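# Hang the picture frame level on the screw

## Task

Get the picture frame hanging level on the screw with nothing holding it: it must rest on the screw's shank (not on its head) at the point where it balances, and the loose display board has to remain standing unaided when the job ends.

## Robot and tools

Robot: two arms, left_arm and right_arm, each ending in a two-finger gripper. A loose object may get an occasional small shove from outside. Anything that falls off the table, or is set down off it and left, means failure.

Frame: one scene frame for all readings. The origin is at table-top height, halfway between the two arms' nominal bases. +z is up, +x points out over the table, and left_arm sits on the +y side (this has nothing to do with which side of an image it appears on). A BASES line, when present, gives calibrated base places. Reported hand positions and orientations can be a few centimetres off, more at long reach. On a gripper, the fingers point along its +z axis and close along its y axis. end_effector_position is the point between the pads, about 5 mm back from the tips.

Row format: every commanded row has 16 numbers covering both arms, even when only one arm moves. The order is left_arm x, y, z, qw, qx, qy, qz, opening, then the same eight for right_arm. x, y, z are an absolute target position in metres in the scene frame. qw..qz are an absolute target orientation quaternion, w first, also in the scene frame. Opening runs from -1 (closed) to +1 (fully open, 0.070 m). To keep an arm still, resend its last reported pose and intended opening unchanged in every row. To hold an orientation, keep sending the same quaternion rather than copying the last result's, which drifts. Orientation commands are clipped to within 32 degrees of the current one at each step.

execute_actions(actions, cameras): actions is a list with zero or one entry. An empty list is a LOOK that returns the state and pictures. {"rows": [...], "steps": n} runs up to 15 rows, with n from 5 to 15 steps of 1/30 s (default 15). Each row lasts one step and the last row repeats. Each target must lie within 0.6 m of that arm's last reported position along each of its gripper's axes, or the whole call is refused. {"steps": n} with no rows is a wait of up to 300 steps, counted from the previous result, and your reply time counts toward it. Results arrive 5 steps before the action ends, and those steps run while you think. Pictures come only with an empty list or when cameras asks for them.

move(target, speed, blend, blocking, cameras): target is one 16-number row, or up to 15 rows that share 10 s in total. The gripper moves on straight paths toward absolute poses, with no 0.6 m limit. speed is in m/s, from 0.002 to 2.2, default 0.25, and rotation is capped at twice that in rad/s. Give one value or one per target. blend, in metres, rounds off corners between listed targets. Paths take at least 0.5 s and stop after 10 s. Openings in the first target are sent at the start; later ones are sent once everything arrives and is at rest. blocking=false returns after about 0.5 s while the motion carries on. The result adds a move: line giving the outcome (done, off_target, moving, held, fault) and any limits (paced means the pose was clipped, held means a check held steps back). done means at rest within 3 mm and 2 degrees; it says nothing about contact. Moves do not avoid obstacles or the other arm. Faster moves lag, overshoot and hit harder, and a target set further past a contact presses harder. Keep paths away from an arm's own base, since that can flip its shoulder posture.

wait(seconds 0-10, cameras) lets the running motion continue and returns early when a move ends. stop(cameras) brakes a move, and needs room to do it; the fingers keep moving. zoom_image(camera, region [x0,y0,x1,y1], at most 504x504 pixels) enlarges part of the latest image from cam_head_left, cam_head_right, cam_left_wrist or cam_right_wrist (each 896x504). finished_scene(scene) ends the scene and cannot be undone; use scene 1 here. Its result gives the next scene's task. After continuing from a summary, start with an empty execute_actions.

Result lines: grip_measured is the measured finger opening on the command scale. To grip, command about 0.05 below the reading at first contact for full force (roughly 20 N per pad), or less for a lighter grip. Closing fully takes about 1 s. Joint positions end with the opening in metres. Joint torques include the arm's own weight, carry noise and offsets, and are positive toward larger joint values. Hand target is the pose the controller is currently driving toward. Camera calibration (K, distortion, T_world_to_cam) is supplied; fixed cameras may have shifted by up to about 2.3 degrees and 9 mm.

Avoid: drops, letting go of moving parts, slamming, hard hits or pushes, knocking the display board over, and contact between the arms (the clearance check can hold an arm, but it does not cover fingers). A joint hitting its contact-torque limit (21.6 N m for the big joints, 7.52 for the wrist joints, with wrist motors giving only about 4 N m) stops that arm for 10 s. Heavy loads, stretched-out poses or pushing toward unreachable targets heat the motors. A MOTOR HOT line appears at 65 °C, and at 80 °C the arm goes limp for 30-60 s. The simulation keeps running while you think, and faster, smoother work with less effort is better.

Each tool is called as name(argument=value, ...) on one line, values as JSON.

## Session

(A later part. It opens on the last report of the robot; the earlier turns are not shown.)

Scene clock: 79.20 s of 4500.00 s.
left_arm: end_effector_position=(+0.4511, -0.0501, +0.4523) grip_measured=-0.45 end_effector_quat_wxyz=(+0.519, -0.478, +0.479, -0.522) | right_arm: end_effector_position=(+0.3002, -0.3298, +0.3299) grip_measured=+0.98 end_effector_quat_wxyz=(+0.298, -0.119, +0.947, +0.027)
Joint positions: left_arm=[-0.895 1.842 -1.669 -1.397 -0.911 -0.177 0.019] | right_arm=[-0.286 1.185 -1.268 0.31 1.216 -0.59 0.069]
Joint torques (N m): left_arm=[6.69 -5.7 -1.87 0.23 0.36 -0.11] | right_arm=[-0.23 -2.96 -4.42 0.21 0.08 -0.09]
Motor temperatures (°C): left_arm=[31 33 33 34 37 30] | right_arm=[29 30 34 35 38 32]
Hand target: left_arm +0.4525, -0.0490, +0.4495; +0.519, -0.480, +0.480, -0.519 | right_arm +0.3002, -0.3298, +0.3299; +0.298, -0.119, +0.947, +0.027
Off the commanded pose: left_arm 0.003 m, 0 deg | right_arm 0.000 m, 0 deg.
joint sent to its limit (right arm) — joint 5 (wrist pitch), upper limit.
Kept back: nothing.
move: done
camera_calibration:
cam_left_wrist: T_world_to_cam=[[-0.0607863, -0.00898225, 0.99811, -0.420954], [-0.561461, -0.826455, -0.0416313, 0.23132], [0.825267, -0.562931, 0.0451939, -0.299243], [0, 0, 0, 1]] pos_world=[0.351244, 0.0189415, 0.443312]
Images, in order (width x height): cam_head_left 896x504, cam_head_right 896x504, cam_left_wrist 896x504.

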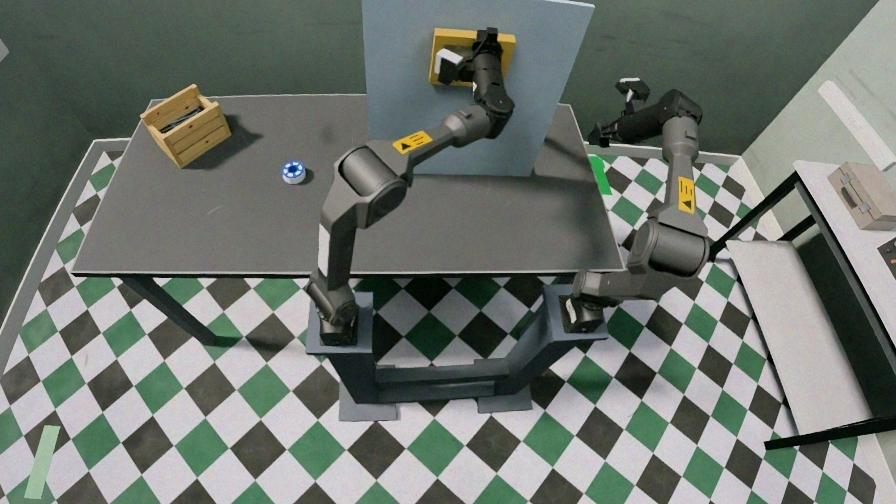

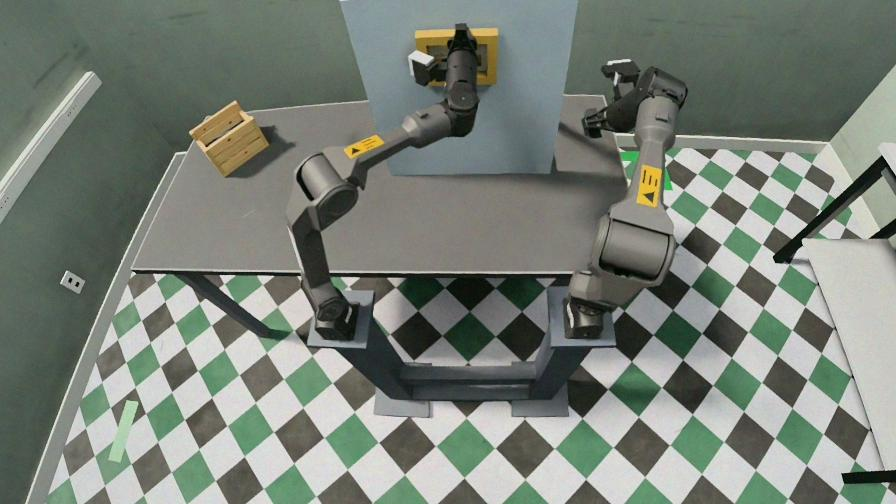

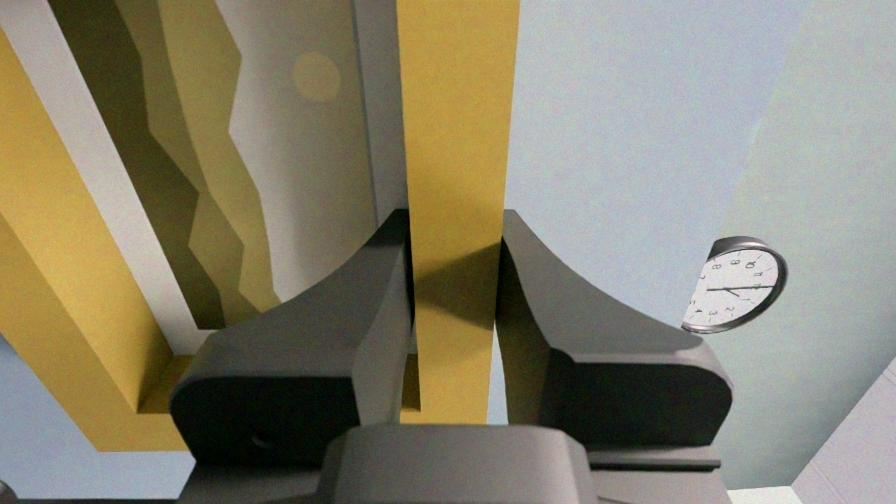

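move(target=[[0.4500,-0.0494,0.4540,0.5086,-0.4912,0.4912,-0.5086,-0.6,0.3002,-0.3298,0.3299,0.298,-0.119,0.947,0.027,1],[0.4505,-0.0490,0.4490,0.5086,-0.4912,0.4912,-0.5086,-0.6,0.3002,-0.3298,0.3299,0.298,-0.119,0.947,0.027,1]], speed=0.035, cameras=["cam_left_wrist","cam_head_left","cam_head_right"])

zoom_image(camera="cam_head_left", region=[400, 10, 540, 110])

zoom_image(camera="cam_head_right", region=[390, 10, 530, 110])

Scene clock: 81.30 s of 4500.00 s.
left_arm: end_effector_position=(+0.4513, -0.0475, +0.4505) grip_measured=-0.45 end_effector_quat_wxyz=(+0.510, -0.492, +0.489, -0.509) | right_arm: end_effector_position=(+0.3002, -0.3298, +0.3299) grip_measured=+0.98 end_effector_quat_wxyz=(+0.298, -0.119, +0.947, +0.027)
Joint positions: left_arm=[-0.894 1.839 -1.697 -1.48 -0.907 -0.101 0.019] | right_arm=[-0.286 1.185 -1.268 0.31 1.216 -0.59 0.069]
Joint torques (N m): left_arm=[-0.46 -8.08 -0.73 -0.24 -1.11 0.08] | right_arm=[-0.2 -2.9 -4.38 0.2 0.09 -0.09]
Motor temperatures (°C): left_arm=[31 33 33 34 37 30] | right_arm=[29 30 34 35 38 32]
Hand target: left_arm +0.4505, -0.0490, +0.4490; +0.509, -0.491, +0.491, -0.509 | right_arm +0.3002, -0.3298, +0.3299; +0.298, -0.119, +0.947, +0.027
Off the commanded pose: left_arm 0.002 m, 0 deg | right_arm 0.000 m, 0 deg.
joint sent to its limit (right arm) — joint 5 (wrist pitch), upper limit.
Kept back: nothing.
move: done
camera_calibration:
cam_left_wrist: T_world_to_cam=[[-0.0148566, -0.00933832, 0.999846, -0.440628], [-0.557228, -0.830205, -0.0160337, 0.219844], [0.830227, -0.557381, 0.00713045, -0.282674], [0, 0, 0, 1]] pos_world=[0.350641, 0.0208432, 0.446101]
Images, in order (width x height): cam_head_left 896x504, cam_head_right 896x504, cam_left_wrist 896x504.

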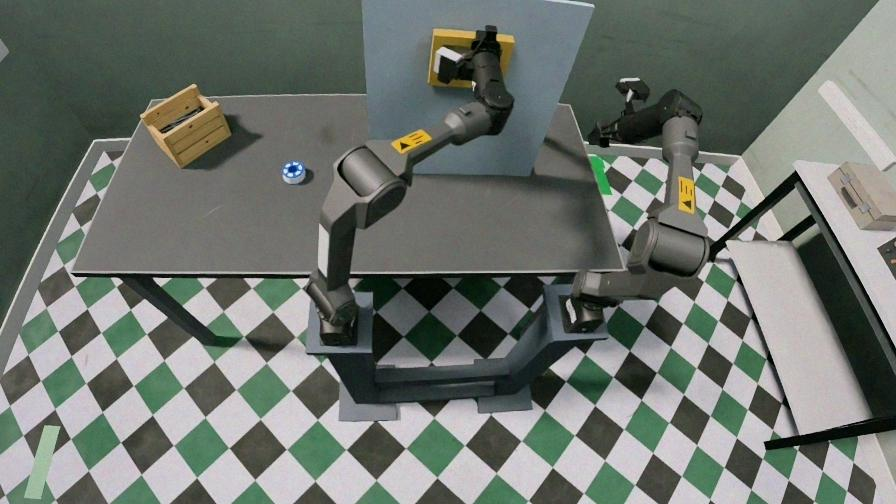

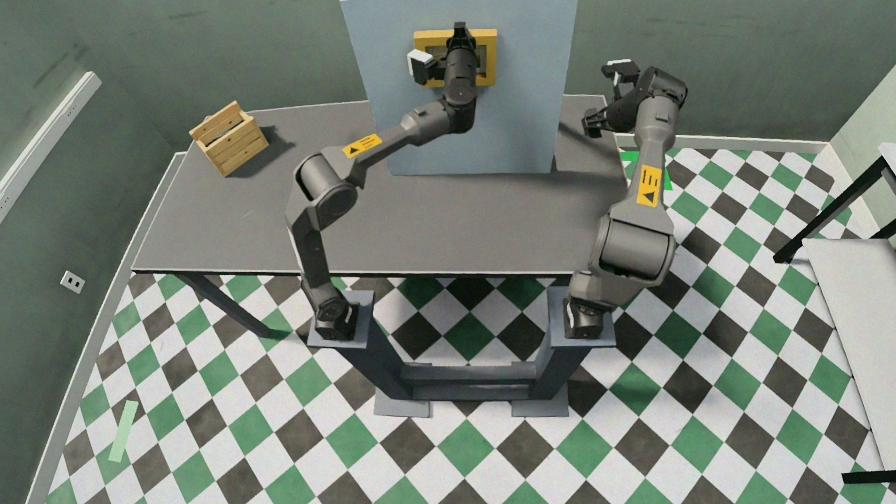

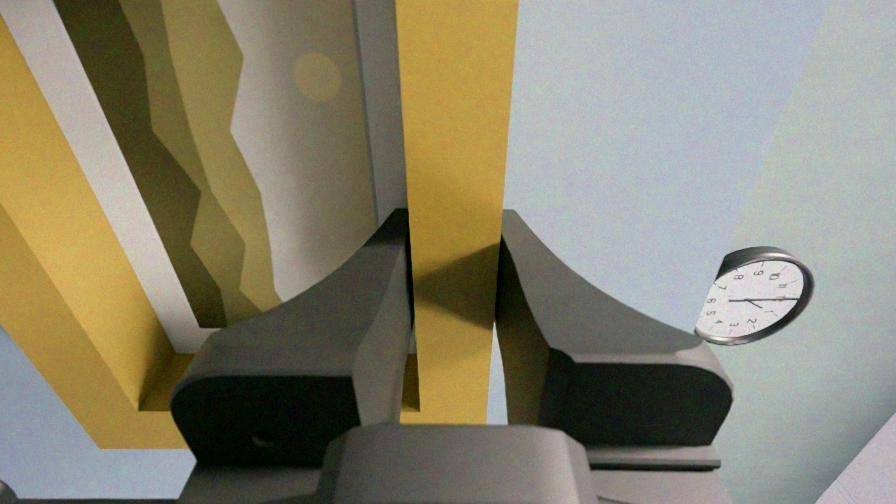

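Scaled by 3.600 from the camera's 896x504 image, which has a finer 1280x720 frame.

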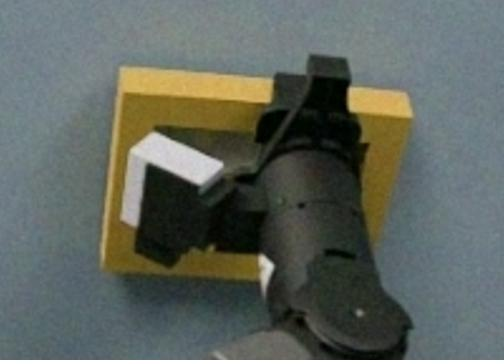

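Scaled by 3.600 from the camera's 896x504 image, which has a finer 1280x720 frame.

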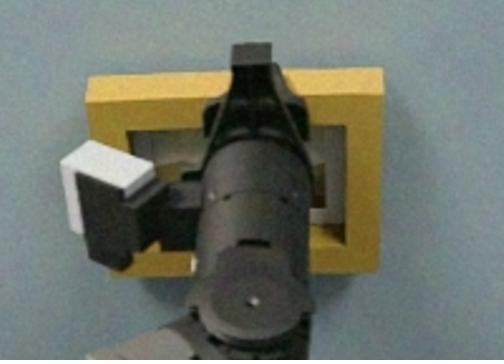

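move(target=[[0.4530,-0.0485,0.4500,0.5043,-0.4957,0.4957,-0.5043,-0.6,0.3002,-0.3298,0.3299,0.298,-0.119,0.947,0.027,1],[0.4530,-0.0485,0.4485,0.5043,-0.4957,0.4957,-0.5043,-0.6,0.3002,-0.3298,0.3299,0.298,-0.119,0.947,0.027,1]], speed=0.035, cameras=["cam_head_left","cam_head_right"])

zoom_image(camera="cam_head_left", region=[400, 10, 540, 110])

zoom_image(camera="cam_head_right", region=[390, 10, 530, 110])

Scene clock: 82.43 s of 4500.00 s.
left_arm: end_effector_position=(+0.4520, -0.0495, +0.4496) grip_measured=-0.45 end_effector_quat_wxyz=(+0.504, -0.495, +0.496, -0.506) | right_arm: end_effector_position=(+0.3002, -0.3298, +0.3299) grip_measured=+0.98 end_effector_quat_wxyz=(+0.298, -0.119, +0.947, +0.027)
Joint positions: left_arm=[-0.894 1.842 -1.716 -1.516 -0.898 -0.066 0.019] | right_arm=[-0.286 1.185 -1.268 0.31 1.216 -0.59 0.069]
Joint torques (N m): left_arm=[3.16 -5.34 -1.15 0.05 -0.42 -0.12] | right_arm=[-0.26 -2.9 -4.38 0.19 0.08 -0.08]
Motor temperatures (°C): left_arm=[31 33 33 34 37 30] | right_arm=[29 30 34 35 38 32]
Hand target: left_arm +0.4530, -0.0485, +0.4485; +0.504, -0.496, +0.496, -0.504 | right_arm +0.3002, -0.3298, +0.3299; +0.298, -0.119, +0.947, +0.027
Off the commanded pose: left_arm 0.002 m, 0 deg | right_arm 0.000 m, 0 deg.
joint sent to its limit (right arm) — joint 5 (wrist pitch), upper limit.
Kept back: nothing.
move: done
Images, in order (width x height): cam_head_left 896x504, cam_head_right 896x504.

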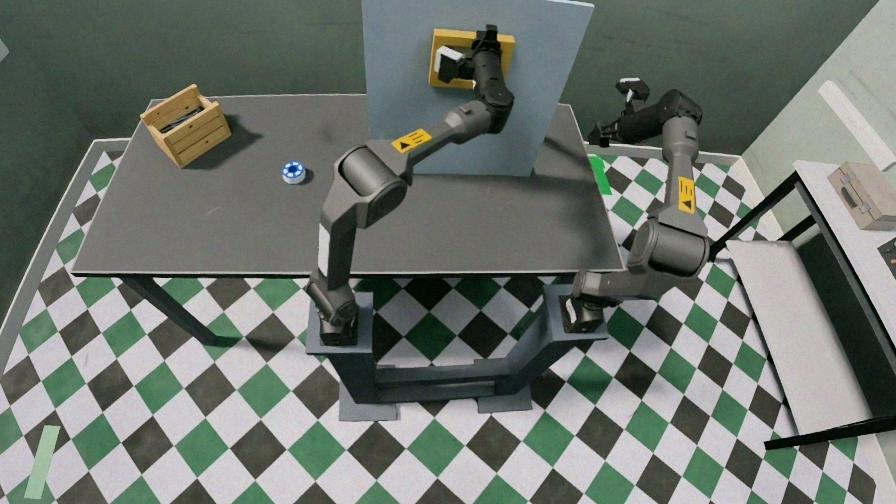

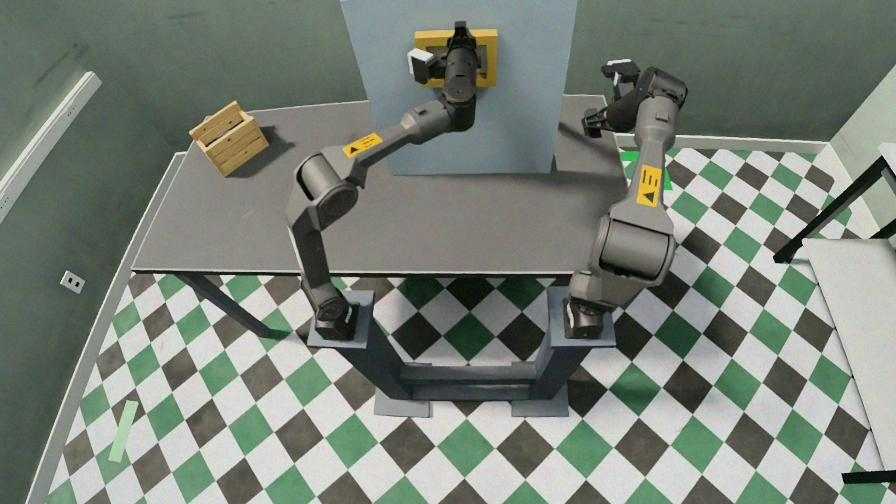

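Scaled by 3.600 from the camera's 896x504 image, which has a finer 1280x720 frame.

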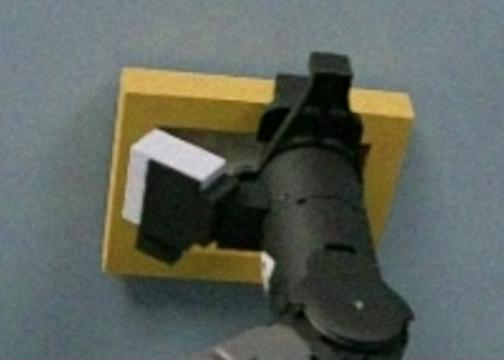

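Scaled by 3.600 from the camera's 896x504 image, which has a finer 1280x720 frame.

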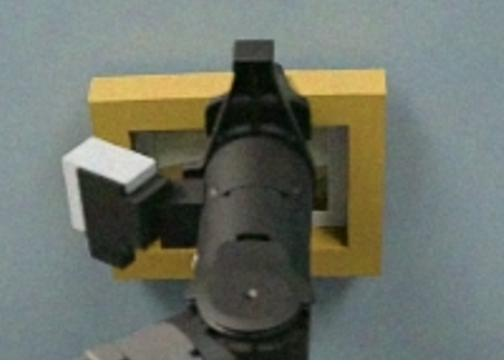

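move(target=[[0.4525,-0.0493,0.4492,0.5043,-0.4957,0.4957,-0.5043,-0.43,0.3002,-0.3298,0.3299,0.298,-0.119,0.947,0.027,1],[0.4520,-0.0493,0.4488,0.5043,-0.4957,0.4957,-0.5043,-0.1,0.3002,-0.3298,0.3299,0.298,-0.119,0.947,0.027,1]], speed=0.03, cameras=["cam_left_wrist","cam_head_left","cam_head_right"])

zoom_image(camera="cam_head_left", region=[400, 10, 540, 110])

zoom_image(camera="cam_head_right", region=[390, 10, 530, 110])

Scene clock: 84.73 s of 4500.00 s.
left_arm: end_effector_position=(+0.4520, -0.0503, +0.4475) grip_measured=-0.10 end_effector_quat_wxyz=(+0.504, -0.495, +0.497, -0.504) | right_arm: end_effector_position=(+0.3002, -0.3298, +0.3299) grip_measured=+0.98 end_effector_quat_wxyz=(+0.298, -0.119, +0.947, +0.027)
Joint positions: left_arm=[-0.896 1.845 -1.715 -1.517 -0.901 -0.065 0.032] | right_arm=[-0.286 1.185 -1.268 0.31 1.216 -0.59 0.069]
Joint torques (N m): left_arm=[0.71 -8.38 -3.96 0.84 -0.41 -0.14] | right_arm=[-0.21 -2.9 -4.41 0.19 0.08 -0.08]
Motor temperatures (°C): left_arm=[31 33 33 34 37 30] | right_arm=[29 30 34 35 38 32]
Hand target: left_arm +0.4520, -0.0493, +0.4488; +0.504, -0.496, +0.496, -0.504 | right_arm +0.3002, -0.3298, +0.3299; +0.298, -0.119, +0.947, +0.027
Off the commanded pose: left_arm 0.002 m, 0 deg | right_arm 0.000 m, 0 deg.
joint sent to its limit (right arm) — joint 5 (wrist pitch), upper limit.
Kept back: nothing.
move: done
camera_calibration:
cam_left_wrist: T_world_to_cam=[[0.00809006, -0.0133625, 0.999878, -0.448234], [-0.56163, -0.827363, -0.00651283, 0.215675], [0.827349, -0.561509, -0.0141982, -0.2741], [0, 0, 0, 1]] pos_world=[0.351532, 0.0185428, 0.445693]
Images, in order (width x height): cam_head_left 896x504, cam_head_right 896x504, cam_left_wrist 896x504.

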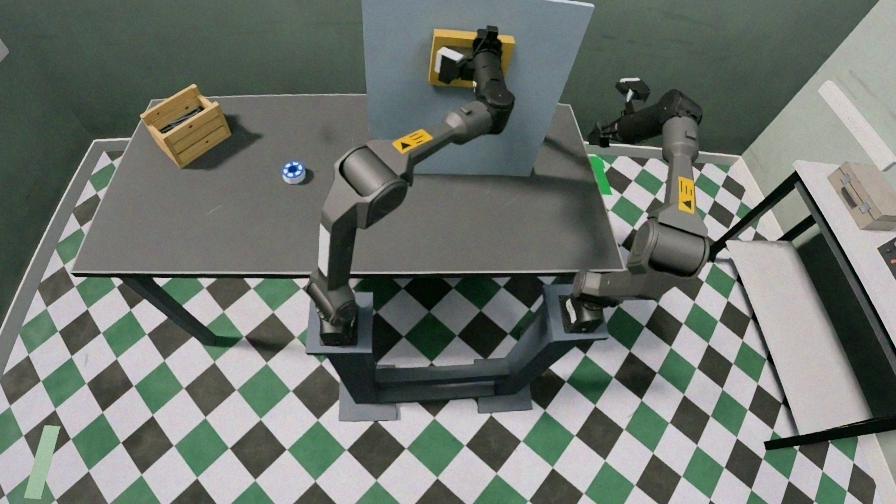

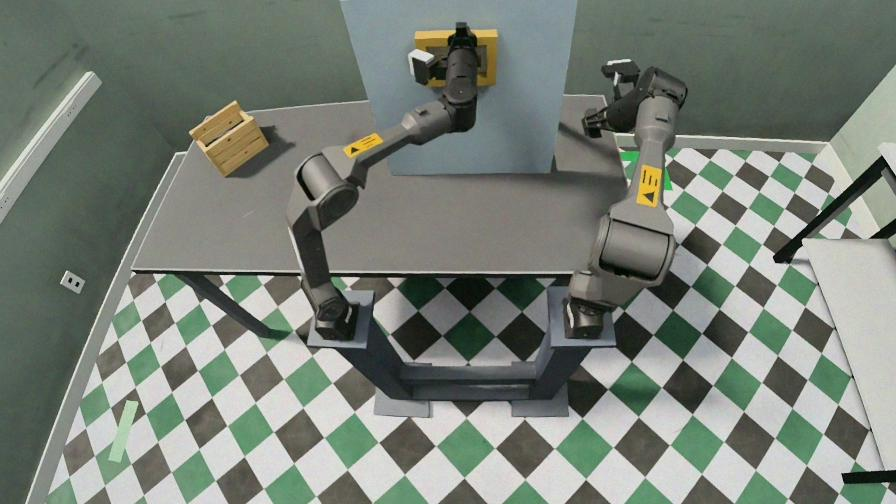

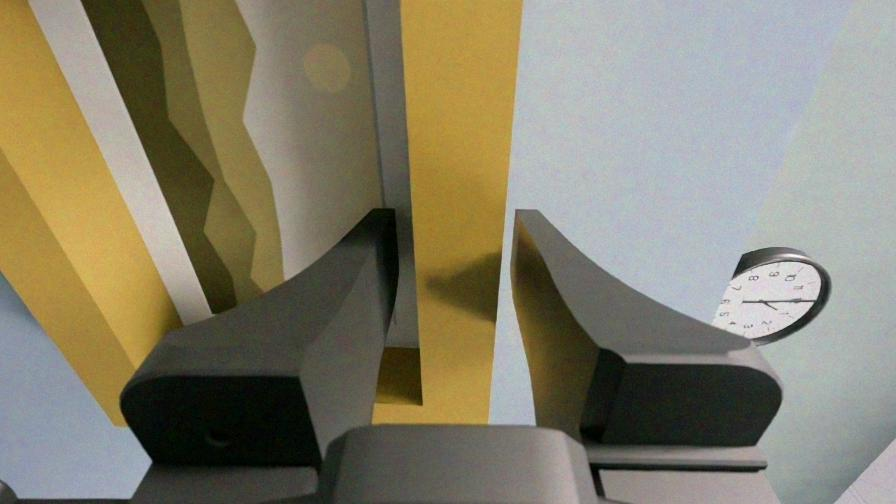

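Scaled by 3.600 from the camera's 896x504 image, which has a finer 1280x720 frame.

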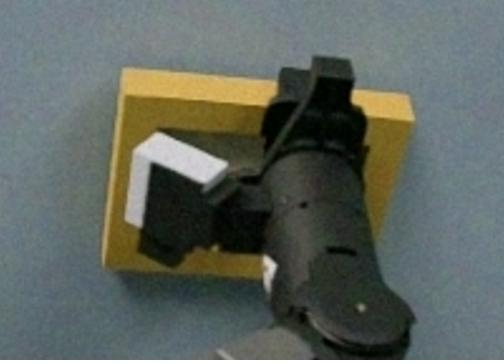

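Scaled by 3.600 from the camera's 896x504 image, which has a finer 1280x720 frame.

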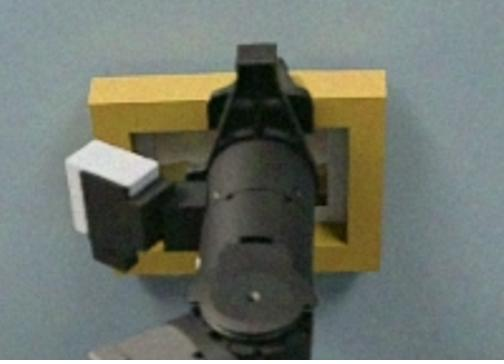

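move(target=[[0.452,-0.0493,0.4480,0.5043,-0.4957,0.4957,-0.5043,0.4,0.3002,-0.3298,0.3299,0.298,-0.119,0.947,0.027,1],[0.37,-0.0490,0.4475,0.5,-0.5,0.5,-0.5,0.4,0.3002,-0.3298,0.3299,0.298,-0.119,0.947,0.027,1],[0.35,0.05,0.42,0.36,-0.39,0.6,-0.6,0.4,0.3002,-0.3298,0.3299,0.298,-0.119,0.947,0.027,1],[0.42,0.11,0.40,0.2236,-0.2236,0.6708,-0.6708,0.4,0.3002,-0.3298,0.3299,0.298,-0.119,0.947,0.027,1]], speed=[0.1,0.12,0.5,0.5], blend=[0,0.02,0.03,0], cameras=["cam_left_wrist","cam_head_left","cam_head_right"])

zoom_image(camera="cam_head_left", region=[400, 10, 540, 110])

zoom_image(camera="cam_head_right", region=[390, 10, 530, 110])

zoom_image(camera="cam_left_wrist", region=[200, 110, 640, 260])

Scene clock: 89.03 s of 4500.00 s.
left_arm: end_effector_position=(+0.4204, +0.1103, +0.3995) grip_measured=+0.40 end_effector_quat_wxyz=(+0.224, -0.224, +0.671, -0.671) | right_arm: end_effector_position=(+0.3002, -0.3298, +0.3299) grip_measured=+0.98 end_effector_quat_wxyz=(+0.298, -0.119, +0.947, +0.027)
Joint positions: left_arm=[0.184 1.585 -1.195 -1.719 1.129 0.336 0.049] | right_arm=[-0.286 1.185 -1.268 0.31 1.216 -0.59 0.069]
Joint torques (N m): left_arm=[-0.68 -6.95 -2.68 -0.72 0.16 -0.14] | right_arm=[-0.21 -2.84 -4.36 0.18 0.09 -0.06]
Motor temperatures (°C): left_arm=[31 33 33 34 37 30] | right_arm=[29 30 34 34 38 32]
Hand target: left_arm +0.4200, +0.1100, +0.4000; +0.224, -0.224, +0.671, -0.671 | right_arm +0.3002, -0.3298, +0.3299; +0.298, -0.119, +0.947, +0.027
Off the commanded pose: left_arm 0.001 m, 0 deg | right_arm 0.000 m, 0 deg.
joint sent to its limit (right arm) — joint 5 (wrist pitch), upper limit.
Kept back: nothing.
move: done
camera_calibration:
cam_left_wrist: T_world_to_cam=[[0.00559969, -0.025595, 0.999657, -0.39534], [-0.998782, -0.0491587, 0.00433614, 0.424099], [0.0490308, -0.998463, -0.0258391, 0.221573], [0, 0, 0, 1]] pos_world=[0.414932, 0.231961, 0.399091]
Images, in order (width x height): cam_head_left 896x504, cam_head_right 896x504, cam_left_wrist 896x504.

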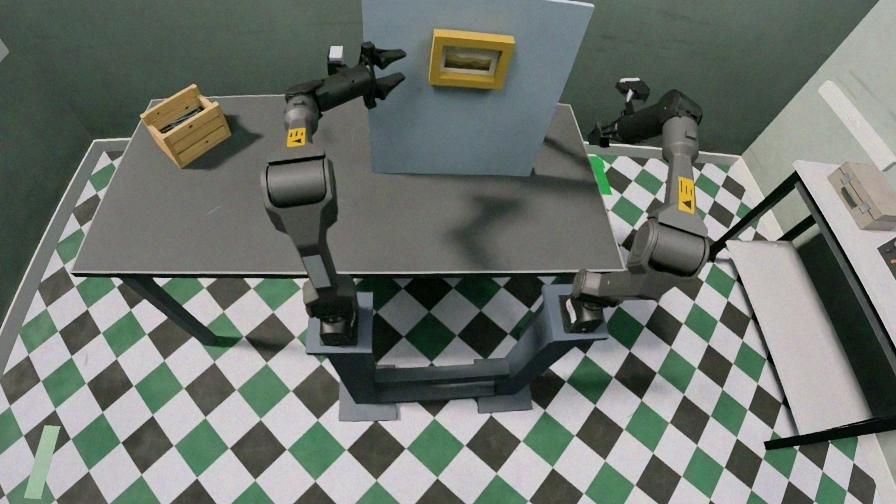

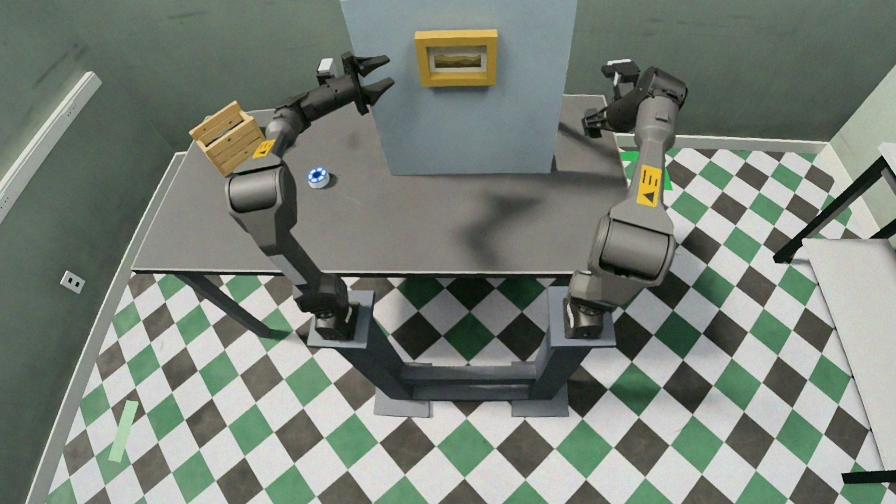

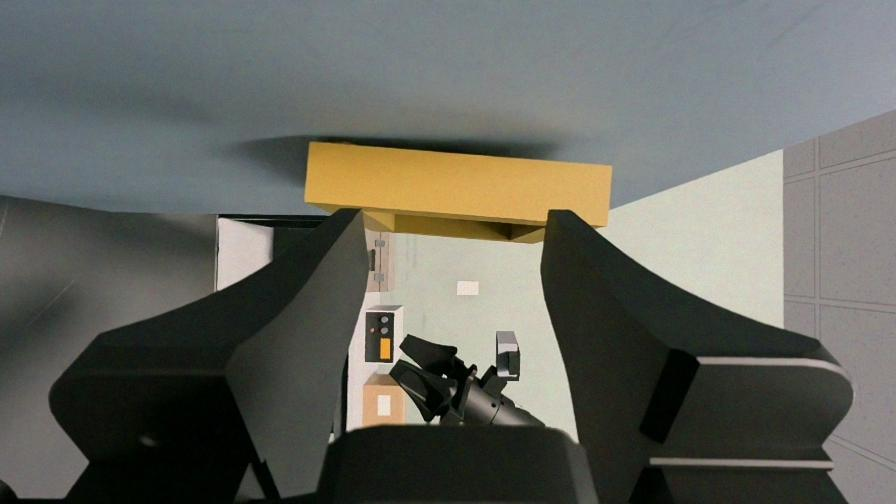

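Scaled by 3.600 from the camera's 896x504 image, which has a finer 1280x720 frame.

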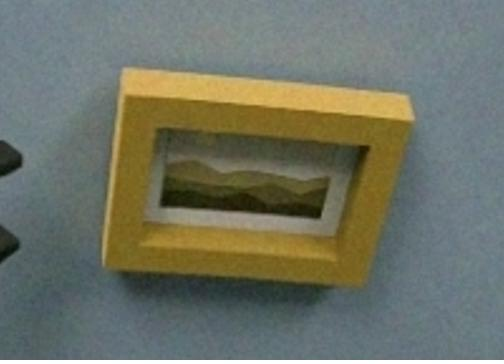

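Scaled by 3.600 from the camera's 896x504 image, which has a finer 1280x720 frame.

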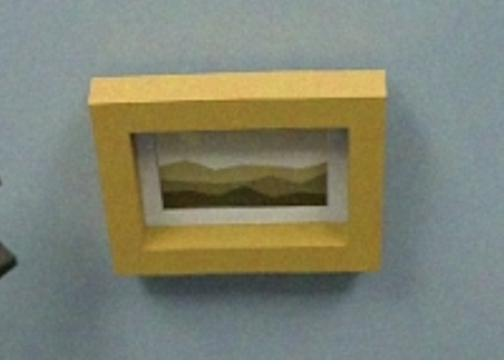

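Scaled by 1.145 from the camera's 896x504 image, which has a finer 1280x720 frame.

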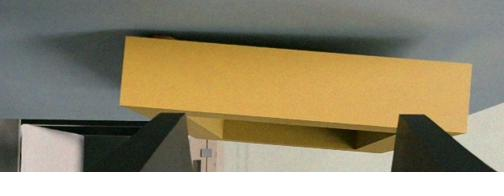

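finished_scene(scene=1)

The scene is finished: the task was done.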